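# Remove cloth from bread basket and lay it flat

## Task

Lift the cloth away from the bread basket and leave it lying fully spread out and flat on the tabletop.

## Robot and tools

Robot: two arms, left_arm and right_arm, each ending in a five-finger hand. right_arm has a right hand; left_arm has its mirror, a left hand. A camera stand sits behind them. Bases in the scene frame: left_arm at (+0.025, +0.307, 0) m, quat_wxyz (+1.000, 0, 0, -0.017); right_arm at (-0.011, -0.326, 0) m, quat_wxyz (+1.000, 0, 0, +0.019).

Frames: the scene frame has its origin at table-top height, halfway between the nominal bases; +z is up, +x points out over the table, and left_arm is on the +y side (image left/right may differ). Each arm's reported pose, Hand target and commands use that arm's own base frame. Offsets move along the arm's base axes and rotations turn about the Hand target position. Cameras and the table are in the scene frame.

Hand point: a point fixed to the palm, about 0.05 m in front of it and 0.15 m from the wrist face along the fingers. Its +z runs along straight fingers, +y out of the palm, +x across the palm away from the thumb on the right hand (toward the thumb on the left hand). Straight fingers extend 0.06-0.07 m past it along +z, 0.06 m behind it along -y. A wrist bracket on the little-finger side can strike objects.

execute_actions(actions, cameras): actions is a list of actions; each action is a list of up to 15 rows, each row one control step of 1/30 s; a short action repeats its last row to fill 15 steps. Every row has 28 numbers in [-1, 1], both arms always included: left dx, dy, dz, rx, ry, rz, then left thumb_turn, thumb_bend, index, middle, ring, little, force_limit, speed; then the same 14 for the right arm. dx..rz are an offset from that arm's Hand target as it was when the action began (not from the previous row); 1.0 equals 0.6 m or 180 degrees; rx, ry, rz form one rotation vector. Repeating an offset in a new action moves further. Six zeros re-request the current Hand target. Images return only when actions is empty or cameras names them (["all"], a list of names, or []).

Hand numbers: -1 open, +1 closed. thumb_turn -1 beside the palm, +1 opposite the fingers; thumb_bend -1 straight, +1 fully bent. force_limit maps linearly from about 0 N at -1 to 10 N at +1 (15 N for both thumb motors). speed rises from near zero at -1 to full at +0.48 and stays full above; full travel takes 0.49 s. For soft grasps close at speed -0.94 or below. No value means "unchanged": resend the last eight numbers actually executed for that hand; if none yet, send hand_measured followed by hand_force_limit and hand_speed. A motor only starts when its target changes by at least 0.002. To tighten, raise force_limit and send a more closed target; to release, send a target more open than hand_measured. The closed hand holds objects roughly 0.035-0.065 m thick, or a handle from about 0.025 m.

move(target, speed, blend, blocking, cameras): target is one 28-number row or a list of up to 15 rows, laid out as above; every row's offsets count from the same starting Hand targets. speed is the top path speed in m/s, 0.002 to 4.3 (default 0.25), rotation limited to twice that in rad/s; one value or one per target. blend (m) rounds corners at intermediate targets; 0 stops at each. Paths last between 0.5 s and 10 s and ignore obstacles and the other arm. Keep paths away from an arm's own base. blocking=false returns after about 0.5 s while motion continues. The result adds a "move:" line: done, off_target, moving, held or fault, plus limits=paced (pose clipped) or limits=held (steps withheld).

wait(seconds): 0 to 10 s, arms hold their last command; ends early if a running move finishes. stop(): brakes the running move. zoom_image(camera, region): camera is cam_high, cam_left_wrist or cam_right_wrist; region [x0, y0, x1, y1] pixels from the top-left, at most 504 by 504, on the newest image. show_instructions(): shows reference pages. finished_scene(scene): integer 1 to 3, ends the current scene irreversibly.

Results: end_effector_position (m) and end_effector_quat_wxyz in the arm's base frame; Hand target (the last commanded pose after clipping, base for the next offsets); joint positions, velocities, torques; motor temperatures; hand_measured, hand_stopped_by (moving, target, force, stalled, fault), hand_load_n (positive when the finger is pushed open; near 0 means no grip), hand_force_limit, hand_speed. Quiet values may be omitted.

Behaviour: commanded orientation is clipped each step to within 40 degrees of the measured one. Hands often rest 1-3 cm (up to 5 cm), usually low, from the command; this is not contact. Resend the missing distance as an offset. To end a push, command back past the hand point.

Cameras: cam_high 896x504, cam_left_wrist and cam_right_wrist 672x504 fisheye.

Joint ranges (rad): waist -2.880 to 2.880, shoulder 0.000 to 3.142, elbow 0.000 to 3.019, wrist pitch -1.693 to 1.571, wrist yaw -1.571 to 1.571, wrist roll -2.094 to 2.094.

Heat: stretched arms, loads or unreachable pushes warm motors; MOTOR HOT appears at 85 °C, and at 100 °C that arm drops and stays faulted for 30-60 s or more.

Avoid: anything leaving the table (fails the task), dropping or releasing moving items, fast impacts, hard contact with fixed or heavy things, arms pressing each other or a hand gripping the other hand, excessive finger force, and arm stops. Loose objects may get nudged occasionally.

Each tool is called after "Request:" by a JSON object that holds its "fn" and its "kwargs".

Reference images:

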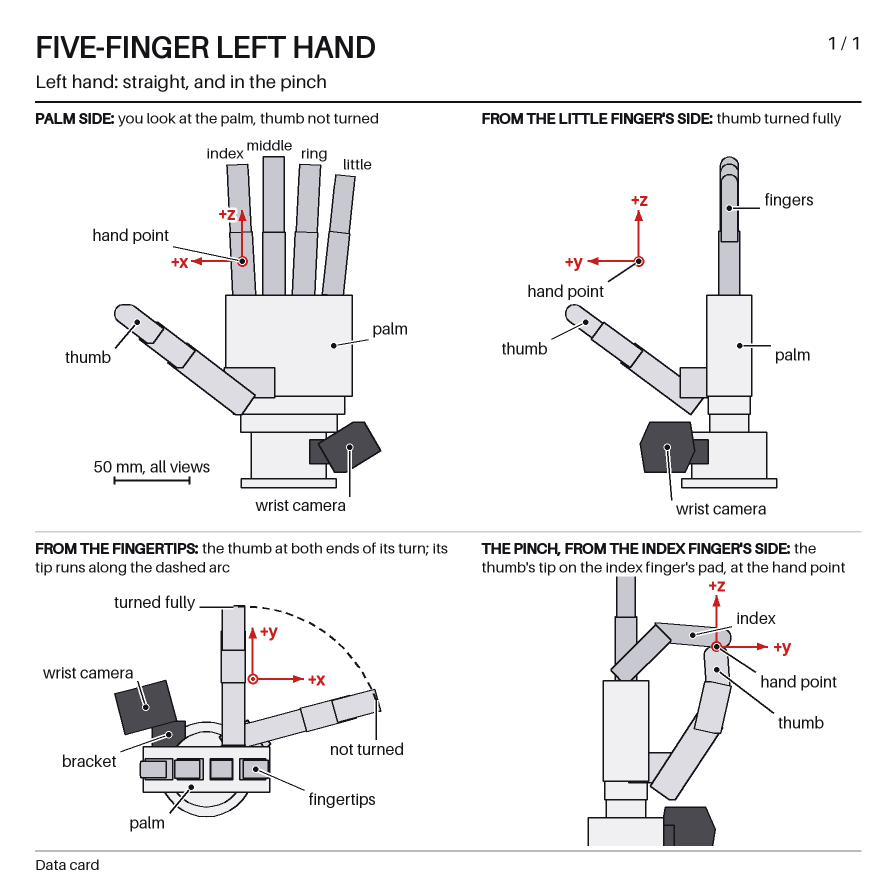

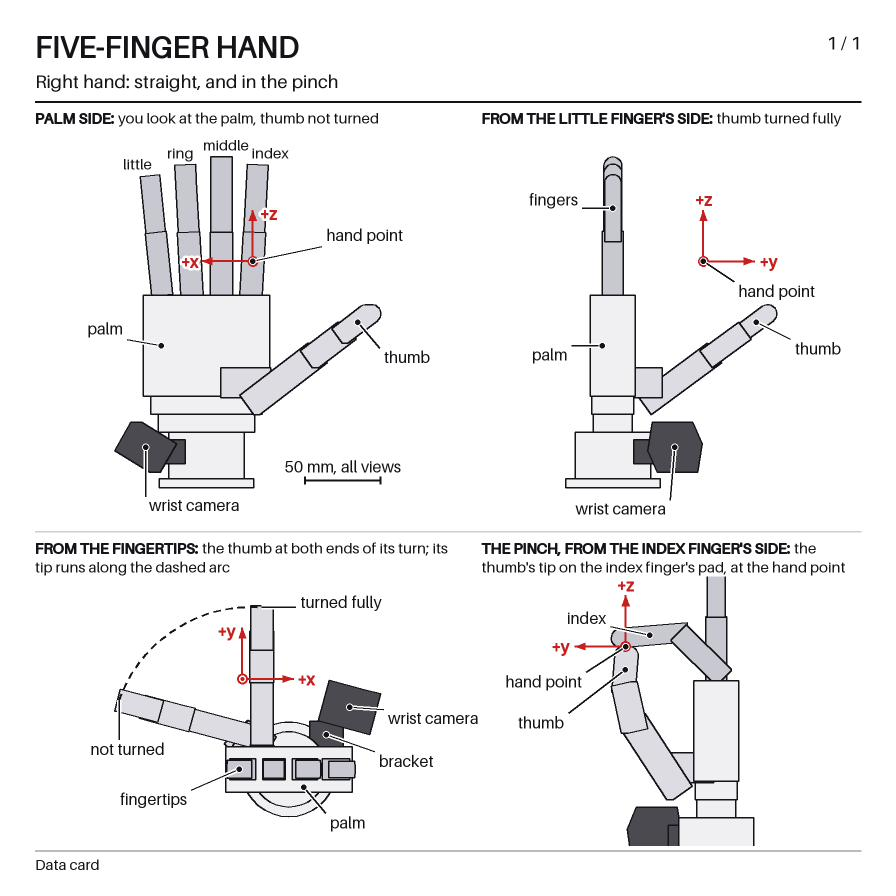

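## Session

Request:
{"fn": "execute_actions", "kwargs": {"actions": []}}

Request:
{"fn": "zoom_image", "kwargs": {"camera": "cam_high", "region": [200, 40, 700, 340]}}

Scene clock: 0.00 s.
left_arm: end_effector_position=(+0.4972, +0.0356, +0.2287) hand_measured=(-1.000, -1.000, -1.000, -1.000, -1.000, -1.000) hand_load_n=(+0.0, +0.0, +0.0, +0.0, +0.0, +0.0) hand_stopped_by=(target, target, target, target, target, target) hand_force_limit=0.00 hand_speed=-0.80 end_effector_quat_wxyz=(-0.202, +0.664, -0.715, +0.078) | right_arm: end_effector_position=(+0.7116, +0.2588, +0.2312) hand_measured=(-1.000, -1.000, -1.000, -1.000, -1.000, -1.000) hand_load_n=(+0.0, +0.0, +0.0, +0.0, +0.0, +0.0) hand_stopped_by=(target, target, target, target, target, target) hand_force_limit=0.00 hand_speed=-0.80 end_effector_quat_wxyz=(-0.082, +0.872, -0.059, +0.480)
Joint positions: left_arm=[0.062 1.509 1.479 -1.123 -0.132 0.164] | right_arm=[0.482 1.872 1.714 -0.431 0.321 -1.126]
Joint velocities: within noise
Joint torques (N m): no reading
Motor temperatures (°C): left_arm=[30 33 36 30 29 30] | right_arm=[31 30 34 30 32 30]
Heat: left arm: hottest elbow 36 °C; right arm: hottest elbow 34 °C.
Hand target: left_arm +0.5049, +0.0361, +0.2375; -0.210, +0.663, -0.713, +0.085 | right_arm +0.7176, +0.2619, +0.2465; -0.089, +0.864, -0.062, +0.491

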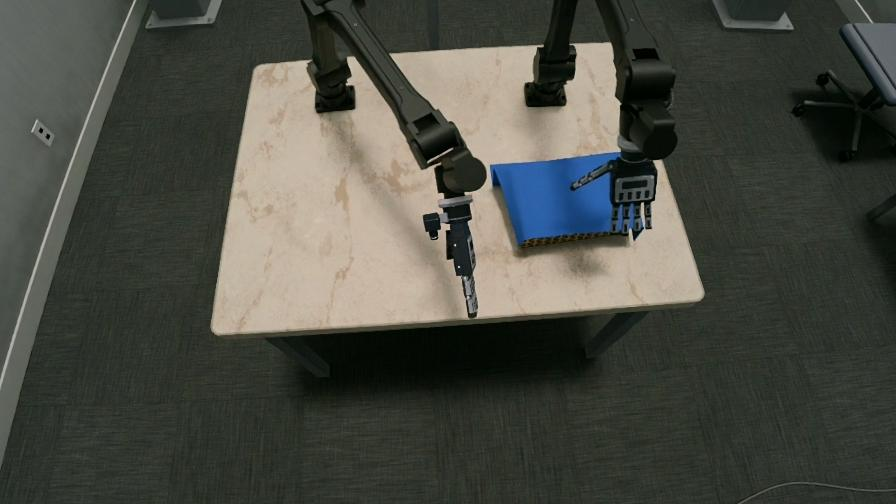

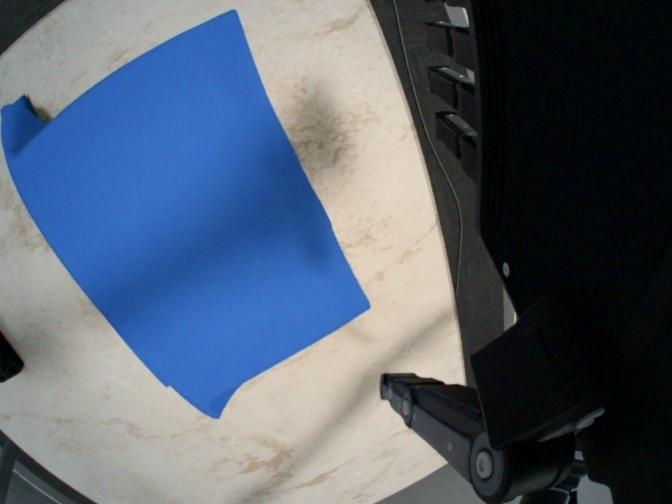

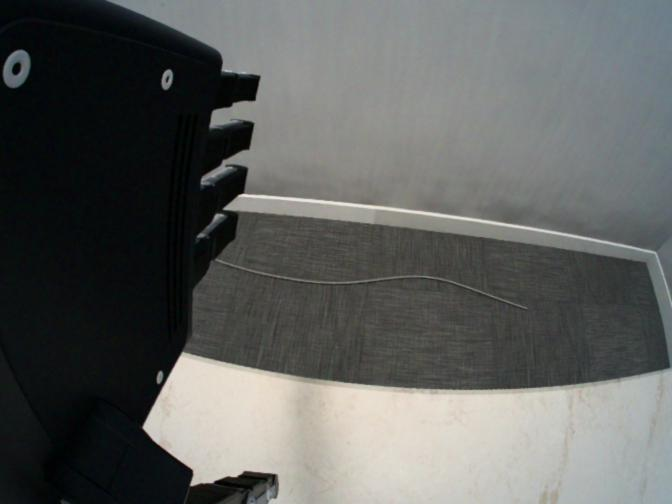

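Scaled by 1.008 from the camera's 896x504 image, which has a finer 1280x720 frame.

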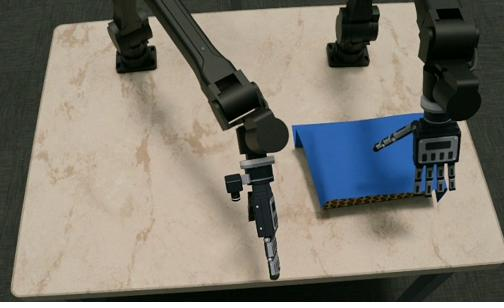

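Request:
{"fn": "zoom_image", "kwargs": {"camera": "cam_left_wrist", "region": [0, 0, 400, 440]}}

Request:
{"fn": "zoom_image", "kwargs": {"camera": "cam_high", "region": [470, 120, 700, 270]}}

Scaled by 1.145 from the camera's 672x504 image, which has a finer 960x720 frame.

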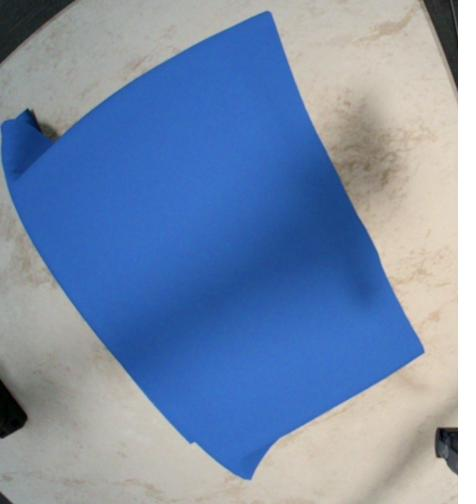

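Scaled by 2.191 from the camera's 896x504 image, which has a finer 1280x720 frame.

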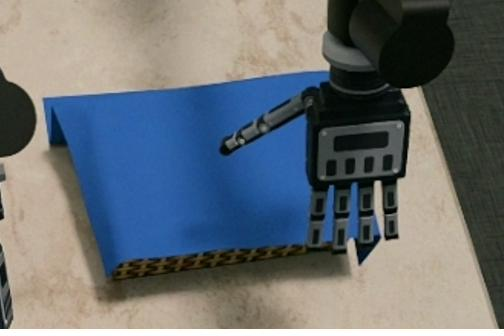

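Request:
{"fn": "move", "kwargs": {"target": [-0.491,0.174,0.021,-0.061,-0.1152,-0.0007,-1,-1,-0.2,-0.2,-0.2,-0.2,0,0,-0.734,0.2565,0.006,0.3322,0.0888,-0.2875,-1,-1,-0.2,-0.2,-0.2,-0.2,0,0], "cameras": ["all"], "speed": 0.3}}

Request:
{"fn": "zoom_image", "kwargs": {"camera": "cam_high", "region": [460, 120, 690, 270]}}

Scene clock: 4.20 s.
left_arm: end_effector_position=(+0.2138, +0.1430, +0.2539) hand_measured=(-1.000, -1.000, -0.200, -0.200, -0.200, -0.200) hand_load_n=(+0.0, +0.0, +0.0, +0.5, +0.0, +0.0) hand_stopped_by=(target, target, target, target, target, target) hand_force_limit=0.00 hand_speed=0.00 end_effector_quat_wxyz=(-0.277, +0.652, -0.652, +0.271) | right_arm: end_effector_position=(+0.2762, +0.4175, +0.2462) hand_measured=(-1.000, -1.000, -0.200, -0.200, -0.200, -0.200) hand_load_n=(+0.0, +0.0, +0.0, +0.0, +0.0, +0.0) hand_stopped_by=(target, target, target, target, target, target) hand_force_limit=0.00 hand_speed=0.00 end_effector_quat_wxyz=(-0.269, +0.659, -0.649, +0.270)
Joint positions: left_arm=[0.975 0.757 0.907 -1.193 0.626 0.8] | right_arm=[1.131 1.381 1.327 -1.113 0.69 0.969]
Joint torques (N m): left_arm=[-0.26 -2.14 9.4 0.5 0.52 0.07] | right_arm=[-3.49 -10.75 8.85 0.84 0.62 0.22]
Heat: left arm: hottest elbow 37 °C; right arm: hottest elbow 35 °C.
Hand target: left_arm +0.2103, +0.1405, +0.2501; -0.271, +0.653, -0.653, +0.271 | right_arm +0.2772, +0.4158, +0.2502; -0.271, +0.654, -0.653, +0.271
Off the commanded pose: left_arm 0.006 m, 1 deg | right_arm 0.004 m, 1 deg.
move: done

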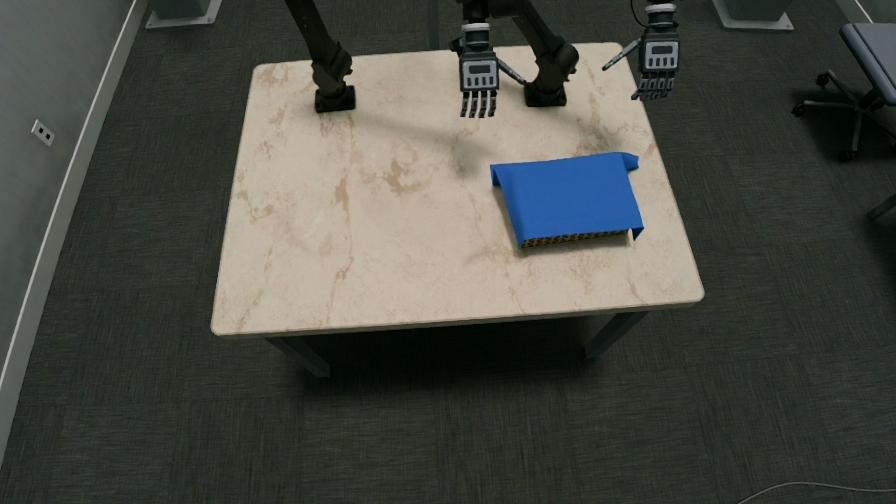

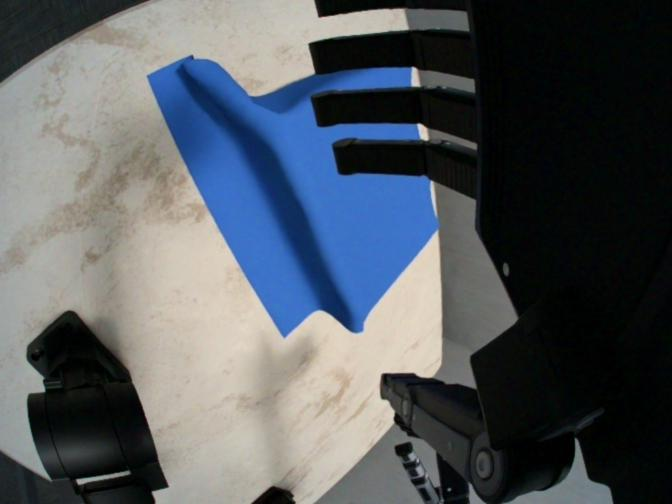

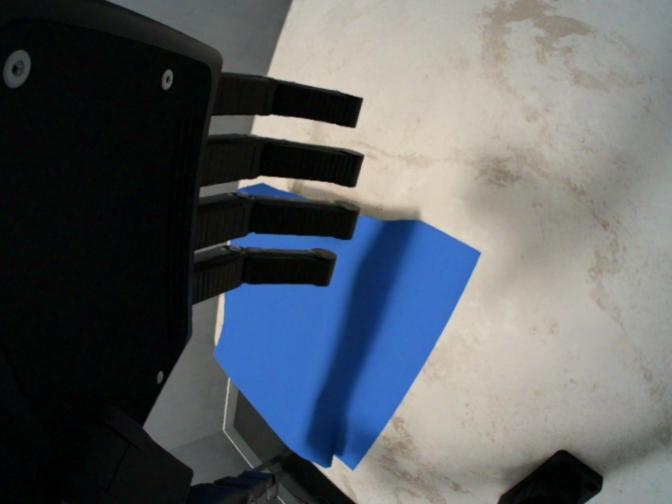

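Scaled by 2.191 from the camera's 896x504 image, which has a finer 1280x720 frame.

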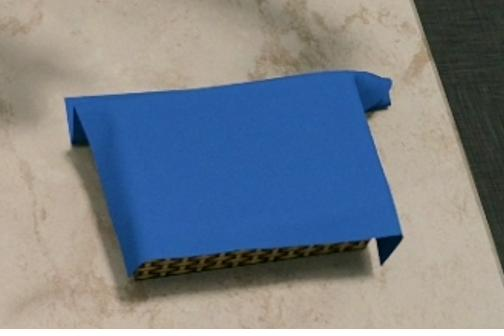

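Request:
{"fn": "move", "kwargs": {"target": [0.047,-0.0155,-0.317,0,0,0,-1,-1,-0.2,-0.2,-0.2,-0.2,0,0,0.036,0.1655,-0.3,0,0,0,-1,-1,-0.2,-0.2,-0.2,-0.2,0,0], "cameras": ["all"], "speed": 0.2}}

Request:
{"fn": "zoom_image", "kwargs": {"camera": "cam_high", "region": [460, 120, 690, 270]}}

Scene clock: 6.27 s.
left_arm: end_effector_position=(+0.2349, +0.1310, +0.0600) hand_measured=(-1.000, -1.000, -0.200, -0.200, -0.200, -0.200) hand_load_n=(+0.0, +0.0, +0.0, +0.0, +0.0, +0.0) hand_stopped_by=(target, target, target, target, target, target) hand_force_limit=0.00 hand_speed=0.00 end_effector_quat_wxyz=(-0.267, +0.655, -0.653, +0.270) | right_arm: end_effector_position=(+0.2975, +0.5022, +0.0580) hand_measured=(-1.000, -1.000, -0.200, -0.200, -0.200, -0.200) hand_load_n=(+0.0, +0.0, +0.0, +0.0, +0.0, +0.0) hand_stopped_by=(target, target, target, target, target, target) hand_force_limit=0.00 hand_speed=0.00 end_effector_quat_wxyz=(-0.253, +0.661, -0.650, +0.277)
Joint positions: left_arm=[0.857 0.868 0.434 -0.565 0.561 0.686] | right_arm=[1.165 1.758 1.269 -0.746 0.707 1.023]
Joint torques (N m): left_arm=[-1.38 -2.55 9.25 1.81 0.31 -0.14] | right_arm=[-2.78 -14.8 8.87 1.51 0.63 0.23]
Heat: left arm: hottest elbow 37 °C; right arm: hottest elbow 35 °C.
Hand target: left_arm +0.2385, +0.1312, +0.0599; -0.271, +0.654, -0.653, +0.271 | right_arm +0.2987, +0.5150, +0.0699; -0.271, +0.654, -0.653, +0.271
Off the commanded pose: left_arm 0.004 m, 1 deg | right_arm 0.018 m, 2 deg.
move: off_target (right_arm)

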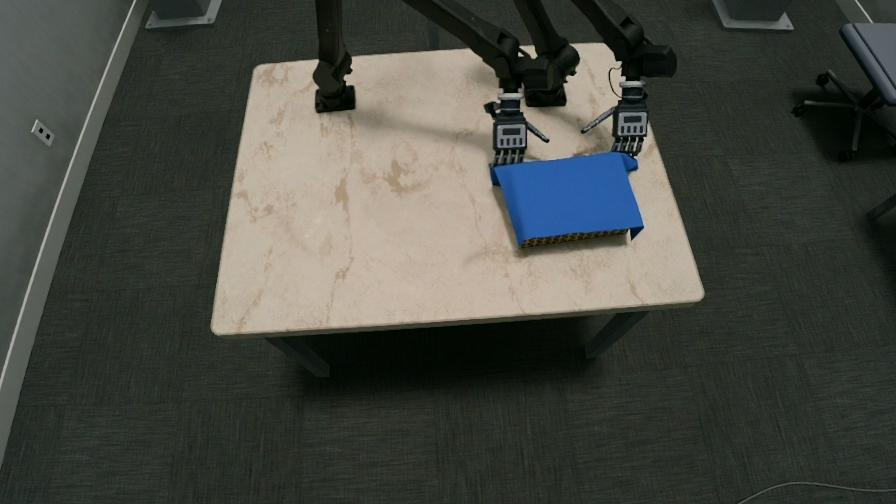

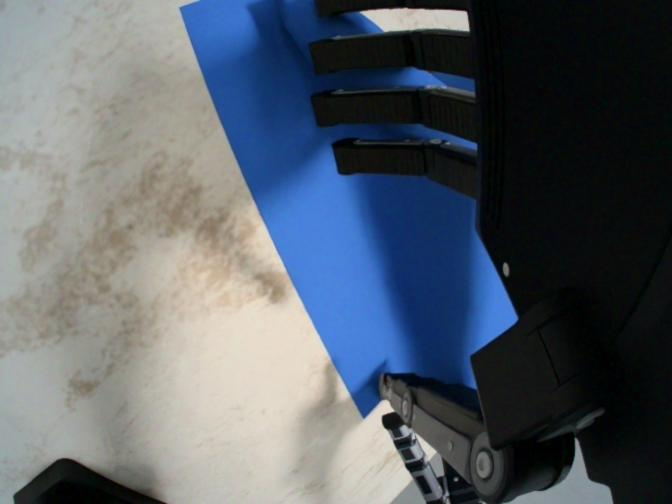

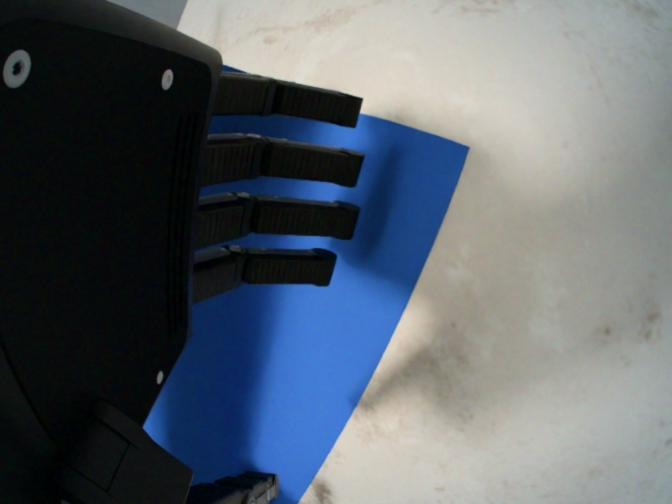

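Scaled by 2.191 from the camera's 896x504 image, which has a finer 1280x720 frame.

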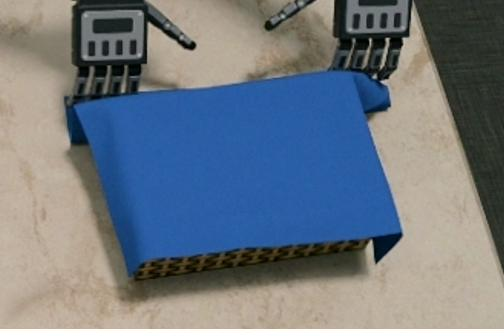

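Request:
{"fn": "move", "kwargs": {"target": [[0,0,-0.07,0,0,0,-1,-1,-0.2,-0.2,-0.2,-0.2,0,0,0,0,-0.05,0,0,0,-1,-1,-0.2,-0.2,-0.2,-0.2,0,0],[0,0,-0.086,0,0,0,-1,-1,-0.2,-0.2,-0.2,-0.2,0,0,0,0,-0.075,0,0,0,-1,-1,-0.2,-0.2,-0.2,-0.2,0,0],[-0.03,-0.2,-0.086,0,0,0,-1,-1,-0.2,-0.2,-0.2,-0.2,0,0,-0.03,-0.2,-0.075,0,0,0,-1,-1,-0.2,-0.2,-0.2,-0.2,0,0]], "cameras": ["all"], "speed": [0.1,0.06,0.12]}}

Request:
{"fn": "zoom_image", "kwargs": {"camera": "cam_high", "region": [400, 100, 690, 270]}}

Scene clock: 9.80 s.
left_arm: end_effector_position=(+0.2331, +0.0183, +0.0216) hand_measured=(-1.000, -1.000, -0.200, -0.200, -0.200, -0.200) hand_load_n=(+0.0, +0.0, +0.0, +0.5, +0.0, +0.0) hand_stopped_by=(target, target, target, target, target, target) hand_force_limit=0.00 hand_speed=0.00 end_effector_quat_wxyz=(-0.291, +0.645, -0.650, +0.277) | right_arm: end_effector_position=(+0.2830, +0.4048, +0.0389) hand_measured=(-1.000, -1.000, -0.200, -0.200, -0.200, -0.200) hand_load_n=(+0.0, +0.0, +0.0, -0.5, +0.0, +0.0) hand_stopped_by=(target, target, target, target, target, target) hand_force_limit=0.00 hand_speed=0.00 end_effector_quat_wxyz=(-0.287, +0.644, -0.656, +0.268)
Joint positions: left_arm=[0.336 0.509 0.176 -0.435 0.23 0.246] | right_arm=[1.109 1.531 0.887 -0.473 0.691 0.961]
Joint torques (N m): left_arm=[-1.44 0.21 8.31 0.44 0.05 -0.12] | right_arm=[-3.96 -9.64 5.57 1.33 0.15 -0.04]
Heat: left arm: hottest elbow 38 °C; right arm: hottest elbow 35 °C.
Hand target: left_arm +0.2206, +0.0113, +0.0084; -0.271, +0.653, -0.653, +0.271 | right_arm +0.2808, +0.3949, +0.0249; -0.271, +0.654, -0.653, +0.271
Off the commanded pose: left_arm 0.020 m, 3 deg | right_arm 0.017 m, 2 deg.
move: off_target (left_arm, right_arm)

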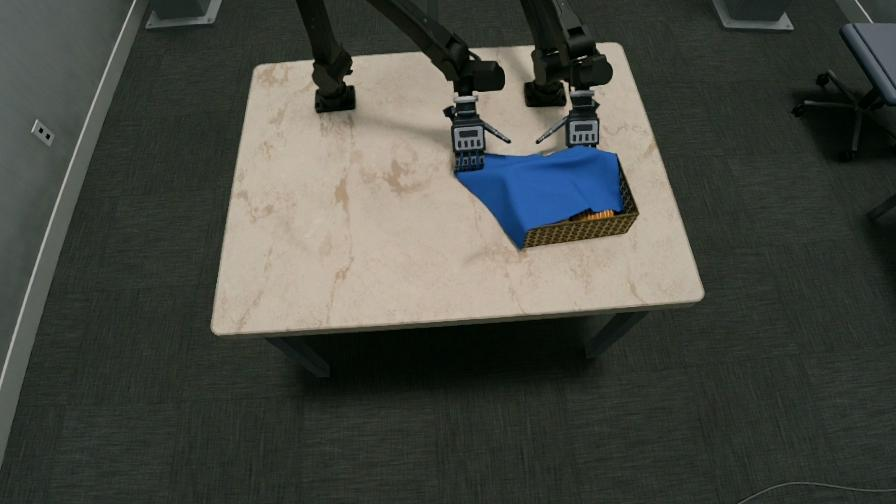

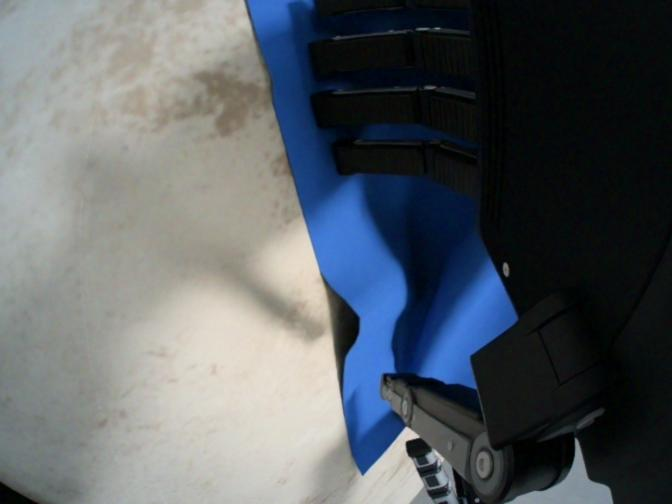

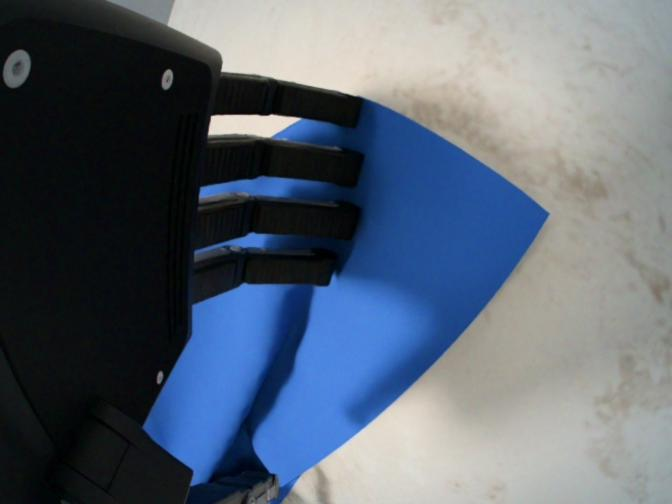

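Scaled by 1.738 from the camera's 896x504 image, which has a finer 1280x720 frame.

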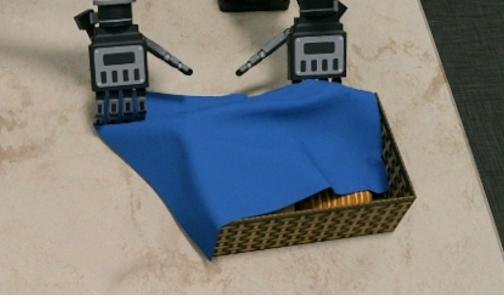

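Request:
{"fn": "move", "kwargs": {"target": [[-0.03,-0.267,-0.0,0,0,0,-1,-1,-0.2,-0.2,-0.2,-0.2,0,0,-0.04,-0.267,0.0,0,0,0,-1,-1,-0.2,-0.2,-0.2,-0.2,0,0],[0.01,-0.55,-0.0,0,0,0,-1,-1,-0.2,-0.2,-0.2,-0.2,0,0,-0.01,-0.55,0.0,0,0,0,-1,-1,-0.2,-0.2,-0.2,-0.2,0,0]], "cameras": ["all"], "speed": 0.12, "blend": [0.03,0]}}

Request:
{"fn": "zoom_image", "kwargs": {"camera": "cam_high", "region": [340, 100, 690, 300]}}

Scene clock: 13.53 s.
left_arm: end_effector_position=(+0.2340, -0.3169, +0.0205) hand_measured=(-1.000, -1.000, -0.200, -0.200, -0.200, -0.200) hand_load_n=(+0.0, +0.0, +0.0, -1.0, +0.0, +0.0) hand_stopped_by=(target, target, target, target, target, target) hand_force_limit=0.00 hand_speed=0.00 end_effector_quat_wxyz=(-0.275, +0.655, -0.643, +0.288) | right_arm: end_effector_position=(+0.2839, +0.0696, +0.0373) hand_measured=(-1.000, -1.000, -0.200, -0.200, -0.200, -0.200) hand_load_n=(+0.0, +0.0, +0.0, -0.5, +0.0, +0.0) hand_stopped_by=(target, target, target, target, target, target) hand_force_limit=0.00 hand_speed=0.00 end_effector_quat_wxyz=(-0.284, +0.645, -0.653, +0.275)
Joint positions: left_arm=[-1.13 1.319 0.602 -0.417 -0.717 -0.983] | right_arm=[0.197 0.764 0.285 -0.287 0.134 0.152]
Joint torques (N m): left_arm=[-1.38 -4.84 8.43 0.17 0.24 -0.15] | right_arm=[-3.84 -0.91 6.45 1.76 0.08 -0.07]
Heat: left arm: hottest elbow 38 °C; right arm: hottest elbow 35 °C.
Hand target: left_arm +0.2265, -0.3186, +0.0082; -0.271, +0.653, -0.653, +0.270 | right_arm +0.2748, +0.0651, +0.0249; -0.271, +0.654, -0.653, +0.271
Off the commanded pose: left_arm 0.014 m, 2 deg | right_arm 0.016 m, 2 deg.
move: off_target (left_arm, right_arm)

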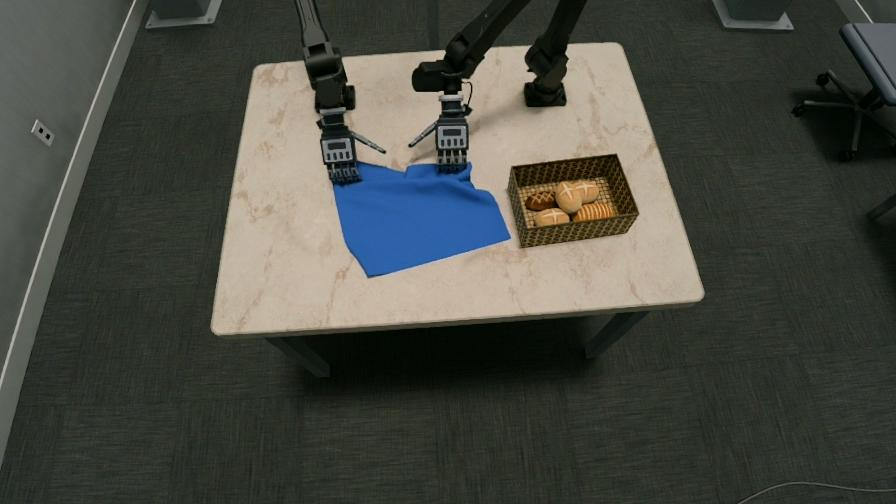

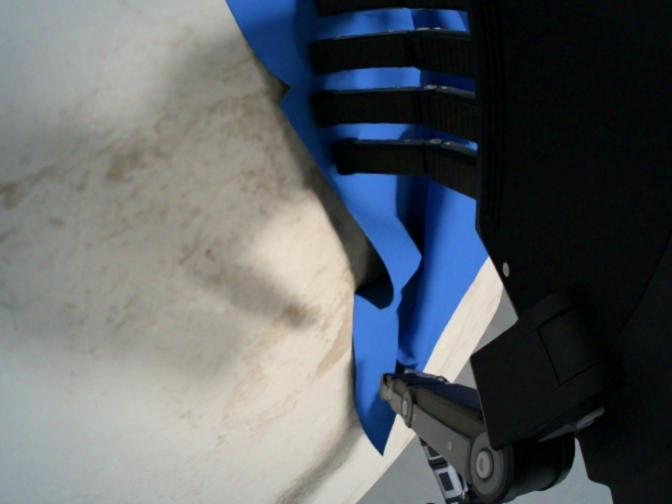

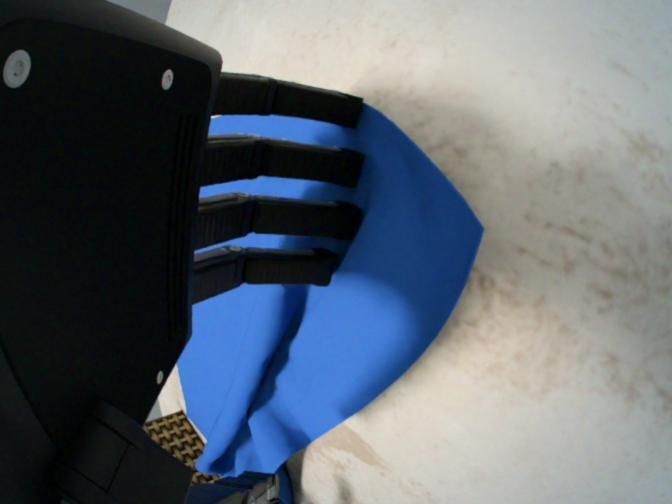

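Scaled by 1.440 from the camera's 896x504 image, which has a finer 1280x720 frame.

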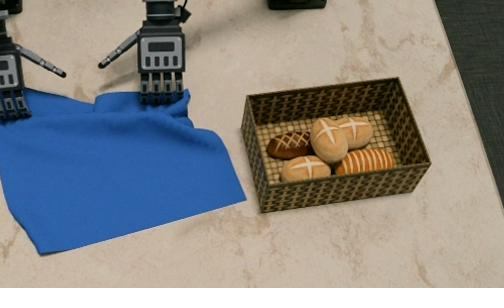

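Request:
{"fn": "move", "kwargs": {"target": [0.0,-0.2,-0.0,0,0,0,-1,-1,-0.2,-0.2,-0.2,-0.2,0,0,0.0,-0.2,0.0,0,0,0,-1,-1,-0.2,-0.2,-0.2,-0.2,0,0], "cameras": ["all"], "speed": 0.12}}

Request:
{"fn": "zoom_image", "kwargs": {"camera": "cam_high", "region": [280, 100, 560, 300]}}

Scene clock: 17.83 s.
left_arm: end_effector_position=(+0.2327, -0.4341, +0.0218) hand_measured=(-1.000, -1.000, -0.200, -0.200, -0.200, -0.200) hand_load_n=(+0.0, +0.0, +0.0, -0.5, +0.0, +0.0) hand_stopped_by=(target, target, target, target, target, target) hand_force_limit=0.00 hand_speed=0.00 end_effector_quat_wxyz=(-0.272, +0.655, -0.644, +0.286) | right_arm: end_effector_position=(+0.2806, -0.0503, +0.0356) hand_measured=(-1.000, -1.000, -0.200, -0.200, -0.200, -0.200) hand_load_n=(+0.0, +0.0, +0.0, -1.5, +0.0, +0.0) hand_stopped_by=(target, target, target, target, target, target) hand_force_limit=0.00 hand_speed=0.00 end_effector_quat_wxyz=(-0.288, +0.647, -0.648, +0.281)
Joint positions: left_arm=[-1.248 1.595 0.919 -0.558 -0.754 -1.132] | right_arm=[-0.433 0.821 0.3 -0.272 -0.323 -0.3]
Joint torques (N m): left_arm=[-1.26 -8.53 9.32 0.03 0.05 -0.11] | right_arm=[-4.07 0.56 8.08 1.32 0.32 -0.17]
Heat: left arm: hottest elbow 38 °C; right arm: hottest elbow 36 °C.
Hand target: left_arm +0.2265, -0.4388, +0.0084; -0.271, +0.653, -0.653, +0.271 | right_arm +0.2748, -0.0549, +0.0249; -0.271, +0.654, -0.653, +0.271
Off the commanded pose: left_arm 0.016 m, 2 deg | right_arm 0.013 m, 2 deg.
move: off_target (left_arm, right_arm)

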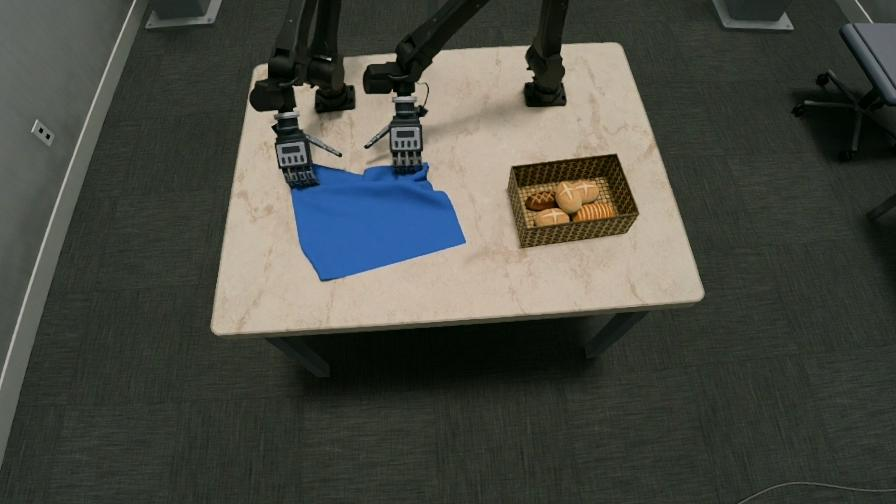

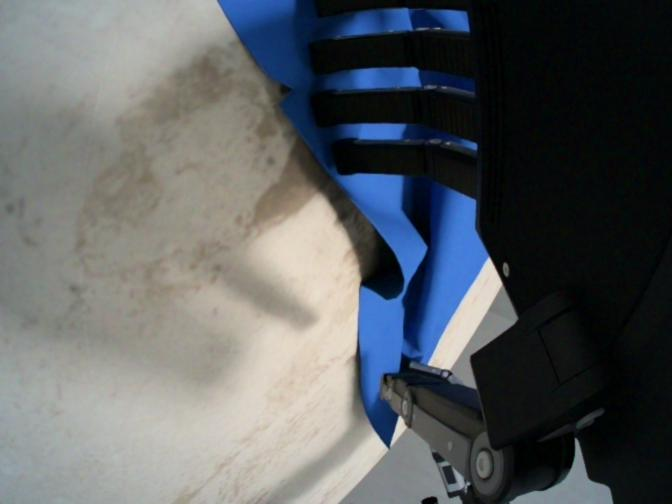

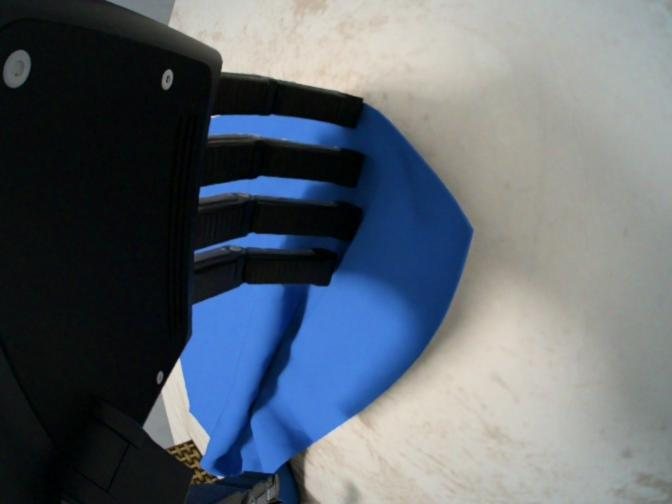

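Scaled by 1.800 from the camera's 896x504 image, which has a finer 1280x720 frame.

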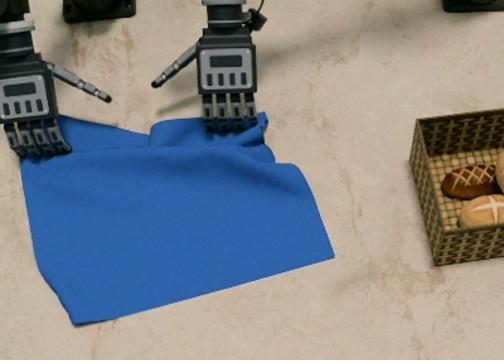

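Request:
{"fn": "move", "kwargs": {"target": [[0.0,0,0.15,0,0,0,-1,-1,-0.2,-0.2,-0.2,-0.2,0,0,0.0,0,0.15,0,0,0,-1,-1,-0.2,-0.2,-0.2,-0.2,0,0]], "cameras": ["all"], "speed": 0.12}}

Request:
{"fn": "zoom_image", "kwargs": {"camera": "cam_high", "region": [260, 100, 560, 310]}}

Scene clock: 19.30 s.
left_arm: end_effector_position=(+0.2258, -0.4218, +0.0824) hand_measured=(-1.000, -1.000, -0.200, -0.200, -0.200, -0.200) hand_load_n=(+0.0, +0.0, +0.0, +0.0, +0.0, +0.0) hand_stopped_by=(target, target, target, target, target, target) hand_force_limit=0.00 hand_speed=0.00 end_effector_quat_wxyz=(-0.279, +0.652, -0.657, +0.257) | right_arm: end_effector_position=(+0.2637, -0.0464, +0.0928) hand_measured=(-1.000, -1.000, -0.200, -0.200, -0.200, -0.200) hand_load_n=(-0.5, +0.0, +0.0, +0.0, +0.0, +0.0) hand_stopped_by=(target, target, target, target, target, target) hand_force_limit=0.00 hand_speed=0.00 end_effector_quat_wxyz=(-0.267, +0.655, -0.661, +0.250)
Joint positions: left_arm=[-1.248 1.495 1.01 -0.814 -0.739 -1.134] | right_arm=[-0.433 0.702 0.451 -0.626 -0.308 -0.313]
Joint torques (N m): left_arm=[-1.26 -10.99 12.1 0.1 -0.54 -0.1] | right_arm=[-4.01 -1.55 12.4 1.26 -0.14 0.03]
Heat: left arm: hottest elbow 39 °C; right arm: hottest elbow 36 °C.
Hand target: left_arm +0.2265, -0.4387, +0.0983; -0.271, +0.653, -0.653, +0.271 | right_arm +0.2749, -0.0550, +0.1149; -0.271, +0.654, -0.653, +0.271
Off the commanded pose: left_arm 0.023 m, 2 deg | right_arm 0.026 m, 3 deg.
move: off_target (left_arm, right_arm)

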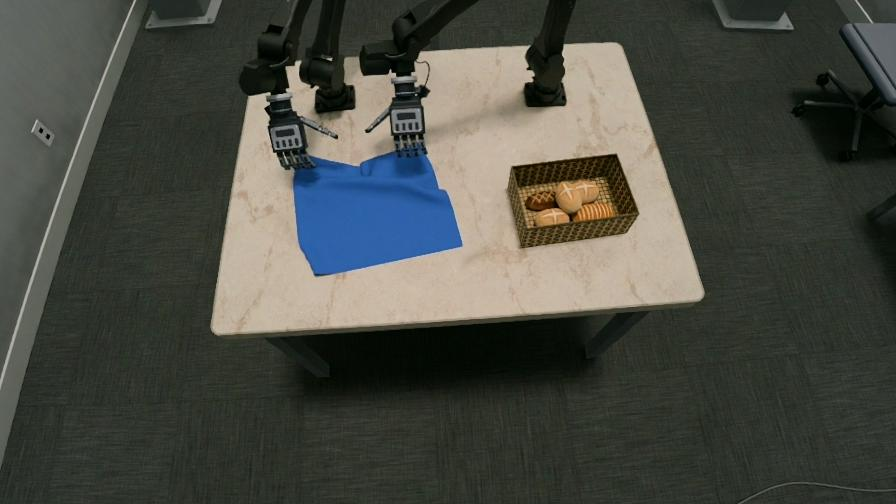

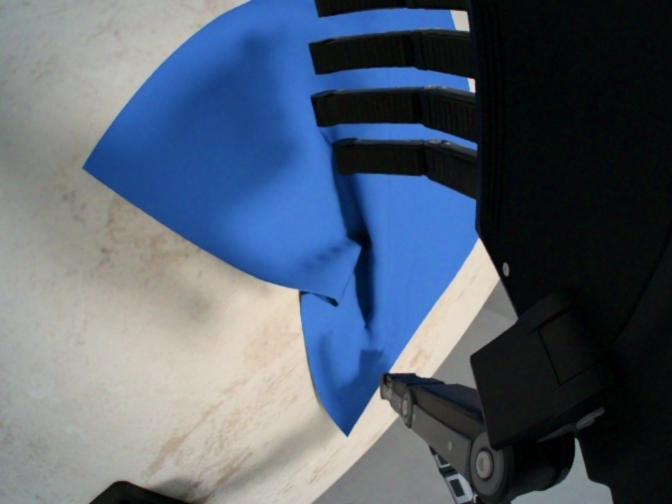

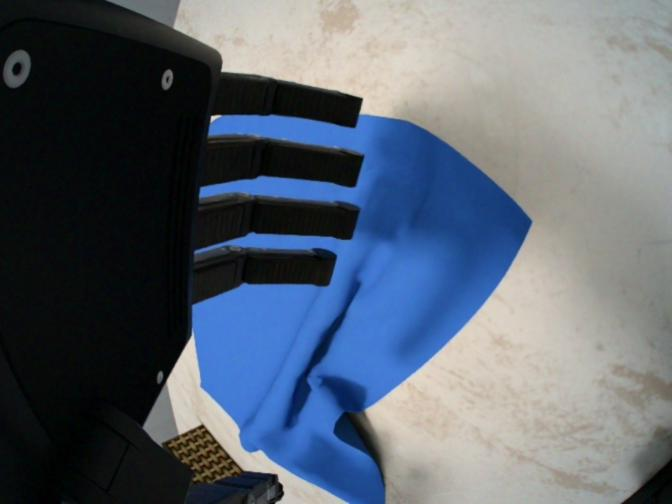

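Scaled by 1.680 from the camera's 896x504 image, which has a finer 1280x720 frame.

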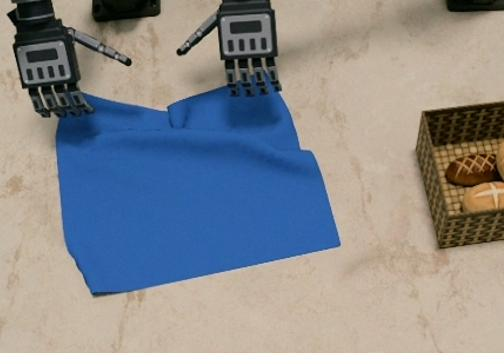

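Request:
{"fn": "wait", "kwargs": {"seconds": 0.5, "cameras": ["cam_high"]}}

Request:
{"fn": "zoom_image", "kwargs": {"camera": "cam_high", "region": [260, 100, 560, 310]}}

Scene clock: 19.90 s.
left_arm: end_effector_position=(+0.2258, -0.4218, +0.0824) hand_measured=(-1.000, -1.000, -0.200, -0.200, -0.200, -0.200) hand_load_n=(+0.0, +0.0, +0.0, +0.5, +0.0, +0.0) hand_stopped_by=(target, target, target, target, target, target) hand_force_limit=0.00 hand_speed=0.00 end_effector_quat_wxyz=(-0.279, +0.652, -0.657, +0.257) | right_arm: end_effector_position=(+0.2636, -0.0464, +0.0927) hand_measured=(-1.000, -1.000, -0.200, -0.200, -0.200, -0.200) hand_load_n=(+0.0, -0.5, +0.0, +0.0, +0.0, +0.0) hand_stopped_by=(target, target, target, target, target, target) hand_force_limit=0.00 hand_speed=0.00 end_effector_quat_wxyz=(-0.267, +0.655, -0.661, +0.250)
Joint positions: left_arm=[-1.248 1.495 1.01 -0.814 -0.739 -1.134] | right_arm=[-0.433 0.702 0.451 -0.627 -0.308 -0.313]
Joint torques (N m): left_arm=[-1.32 -10.93 12.08 0.14 -0.54 -0.1] | right_arm=[-3.9 -1.61 12.4 1.36 -0.13 0.03]
Heat: left arm: hottest elbow 39 °C; right arm: hottest elbow 36 °C.
Hand target: left_arm +0.2265, -0.4387, +0.0983; -0.271, +0.653, -0.653, +0.271 | right_arm +0.2748, -0.0549, +0.1149; -0.271, +0.654, -0.653, +0.270
Off the commanded pose: left_arm 0.023 m, 2 deg | right_arm 0.026 m, 3 deg.
wait: 0.50 s; at rest by 0.07 s
Images, in order (width x height): cam_high 896x504.

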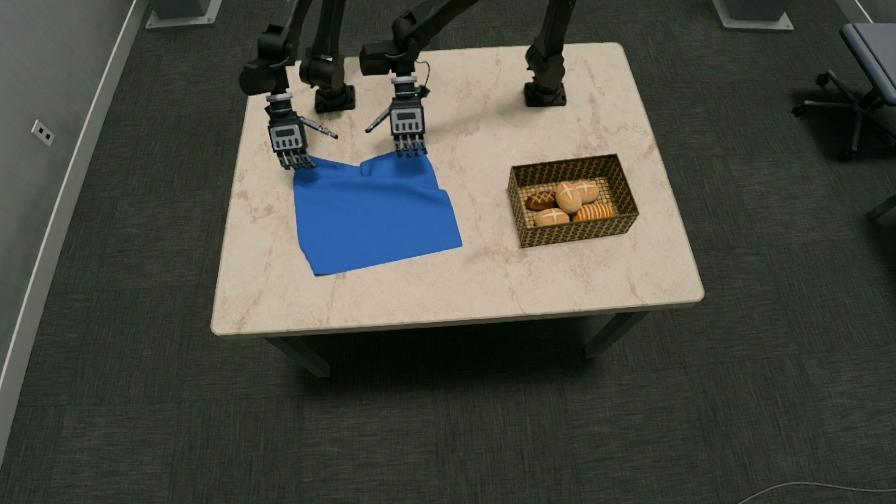

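Scaled by 1.680 from the camera's 896x504 image, which has a finer 1280x720 frame.

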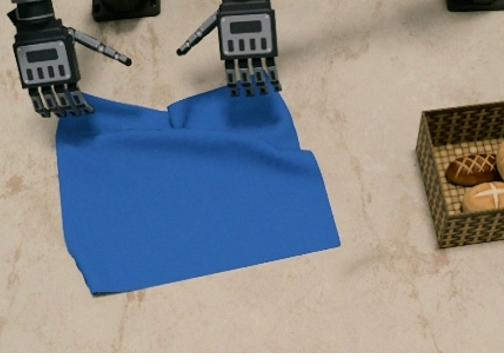

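Request:
{"fn": "move", "kwargs": {"target": [[-0.028,0.023,-0.08,0,0,0,-1,-1,-0.2,-0.2,-0.2,-0.2,0,0,-0.016,0.051,-0.08,0,0,0,-1,-1,-0.2,-0.2,-0.2,-0.2,0,0],[-0.028,0.023,-0.15,0,0,0,-1,-1,-0.2,-0.2,-0.2,-0.2,0,0,-0.016,0.051,-0.15,0,0,0,-1,-1,-0.2,-0.2,-0.2,-0.2,0,0],[-0.148,0.102,-0.15,0,0,0,-1,-1,-0.2,-0.2,-0.2,-0.2,0,0,-0.016,0.051,-0.15,0,0,0,-1,-1,-0.2,-0.2,-0.2,-0.2,0,0]], "cameras": ["all"], "speed": [0.15,0.08,0.12]}}

Request:
{"fn": "zoom_image", "kwargs": {"camera": "cam_high", "region": [260, 100, 560, 310]}}

Scene clock: 23.77 s.
left_arm: end_effector_position=(+0.1450, -0.3946, +0.0228) hand_measured=(-1.000, -1.000, -0.200, -0.200, -0.200, -0.200) hand_load_n=(+0.0, +0.0, +0.0, +0.5, +0.0, +0.0) hand_stopped_by=(target, target, target, target, target, target) hand_force_limit=0.00 hand_speed=0.00 end_effector_quat_wxyz=(-0.260, +0.661, -0.640, +0.293) | right_arm: end_effector_position=(+0.2709, -0.0277, +0.0367) hand_measured=(-1.000, -1.000, -0.200, -0.200, -0.200, -0.200) hand_load_n=(-0.5, +0.0, -0.5, -1.0, +0.0, +0.0) hand_stopped_by=(target, target, target, target, target, target) hand_force_limit=0.00 hand_speed=0.00 end_effector_quat_wxyz=(-0.277, +0.651, -0.648, +0.283)
Joint positions: left_arm=[-1.439 1.466 0.779 -0.705 -0.789 -1.395] | right_arm=[-0.318 0.728 0.276 -0.33 -0.224 -0.231]
Joint torques (N m): left_arm=[-1.14 -8.7 5.63 -0.43 -0.17 -0.07] | right_arm=[-2.9 0.32 6.91 2.04 0.06 0.18]
Heat: left arm: hottest elbow 39 °C; right arm: hottest elbow 37 °C.
Hand target: left_arm +0.1378, -0.3776, +0.0084; -0.271, +0.653, -0.653, +0.271 | right_arm +0.2652, -0.0244, +0.0248; -0.271, +0.654, -0.653, +0.271
Off the commanded pose: left_arm 0.024 m, 3 deg | right_arm 0.014 m, 2 deg.
move: off_target (left_arm, right_arm)

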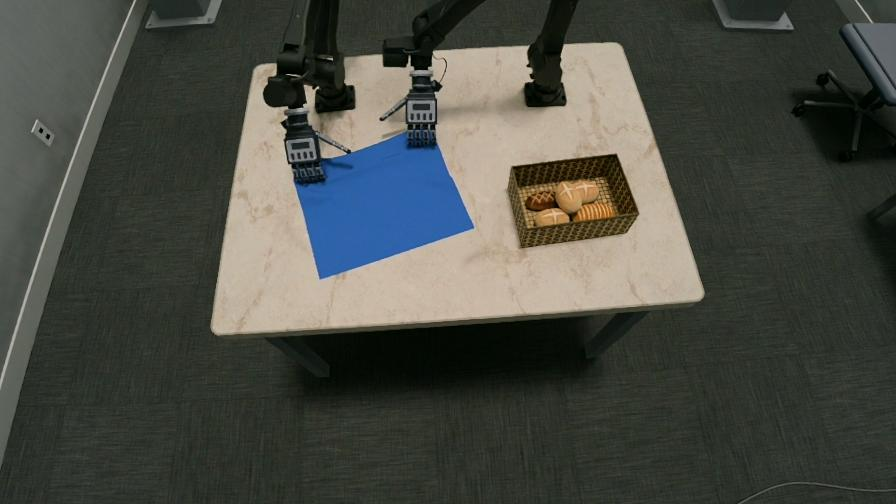

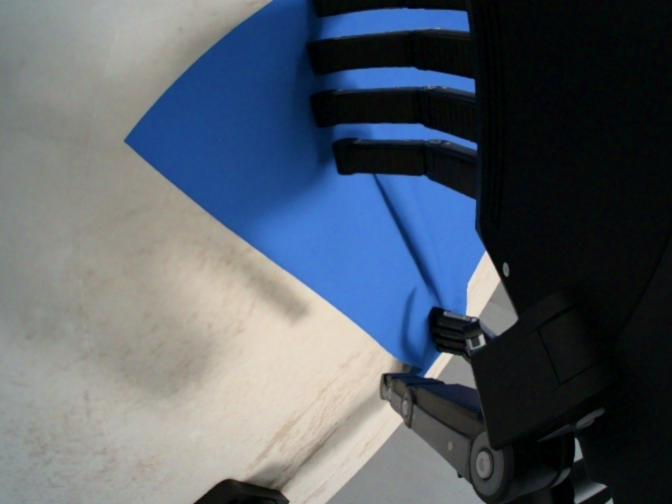

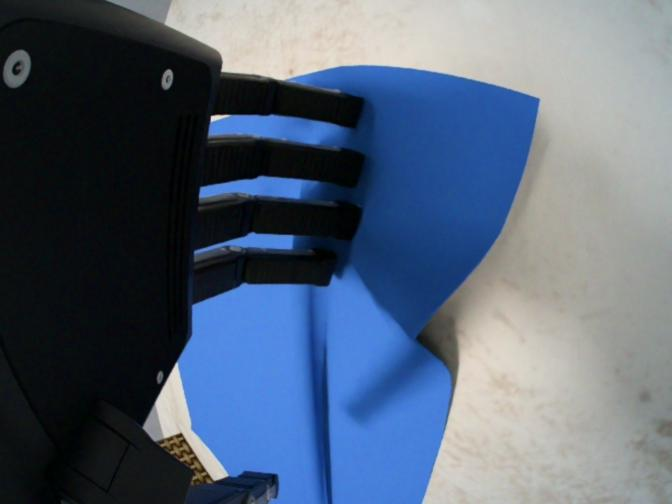

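Scaled by 1.680 from the camera's 896x504 image, which has a finer 1280x720 frame.

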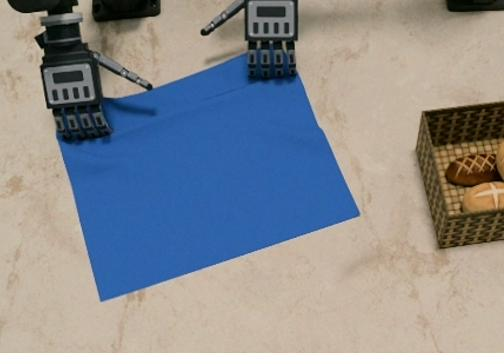

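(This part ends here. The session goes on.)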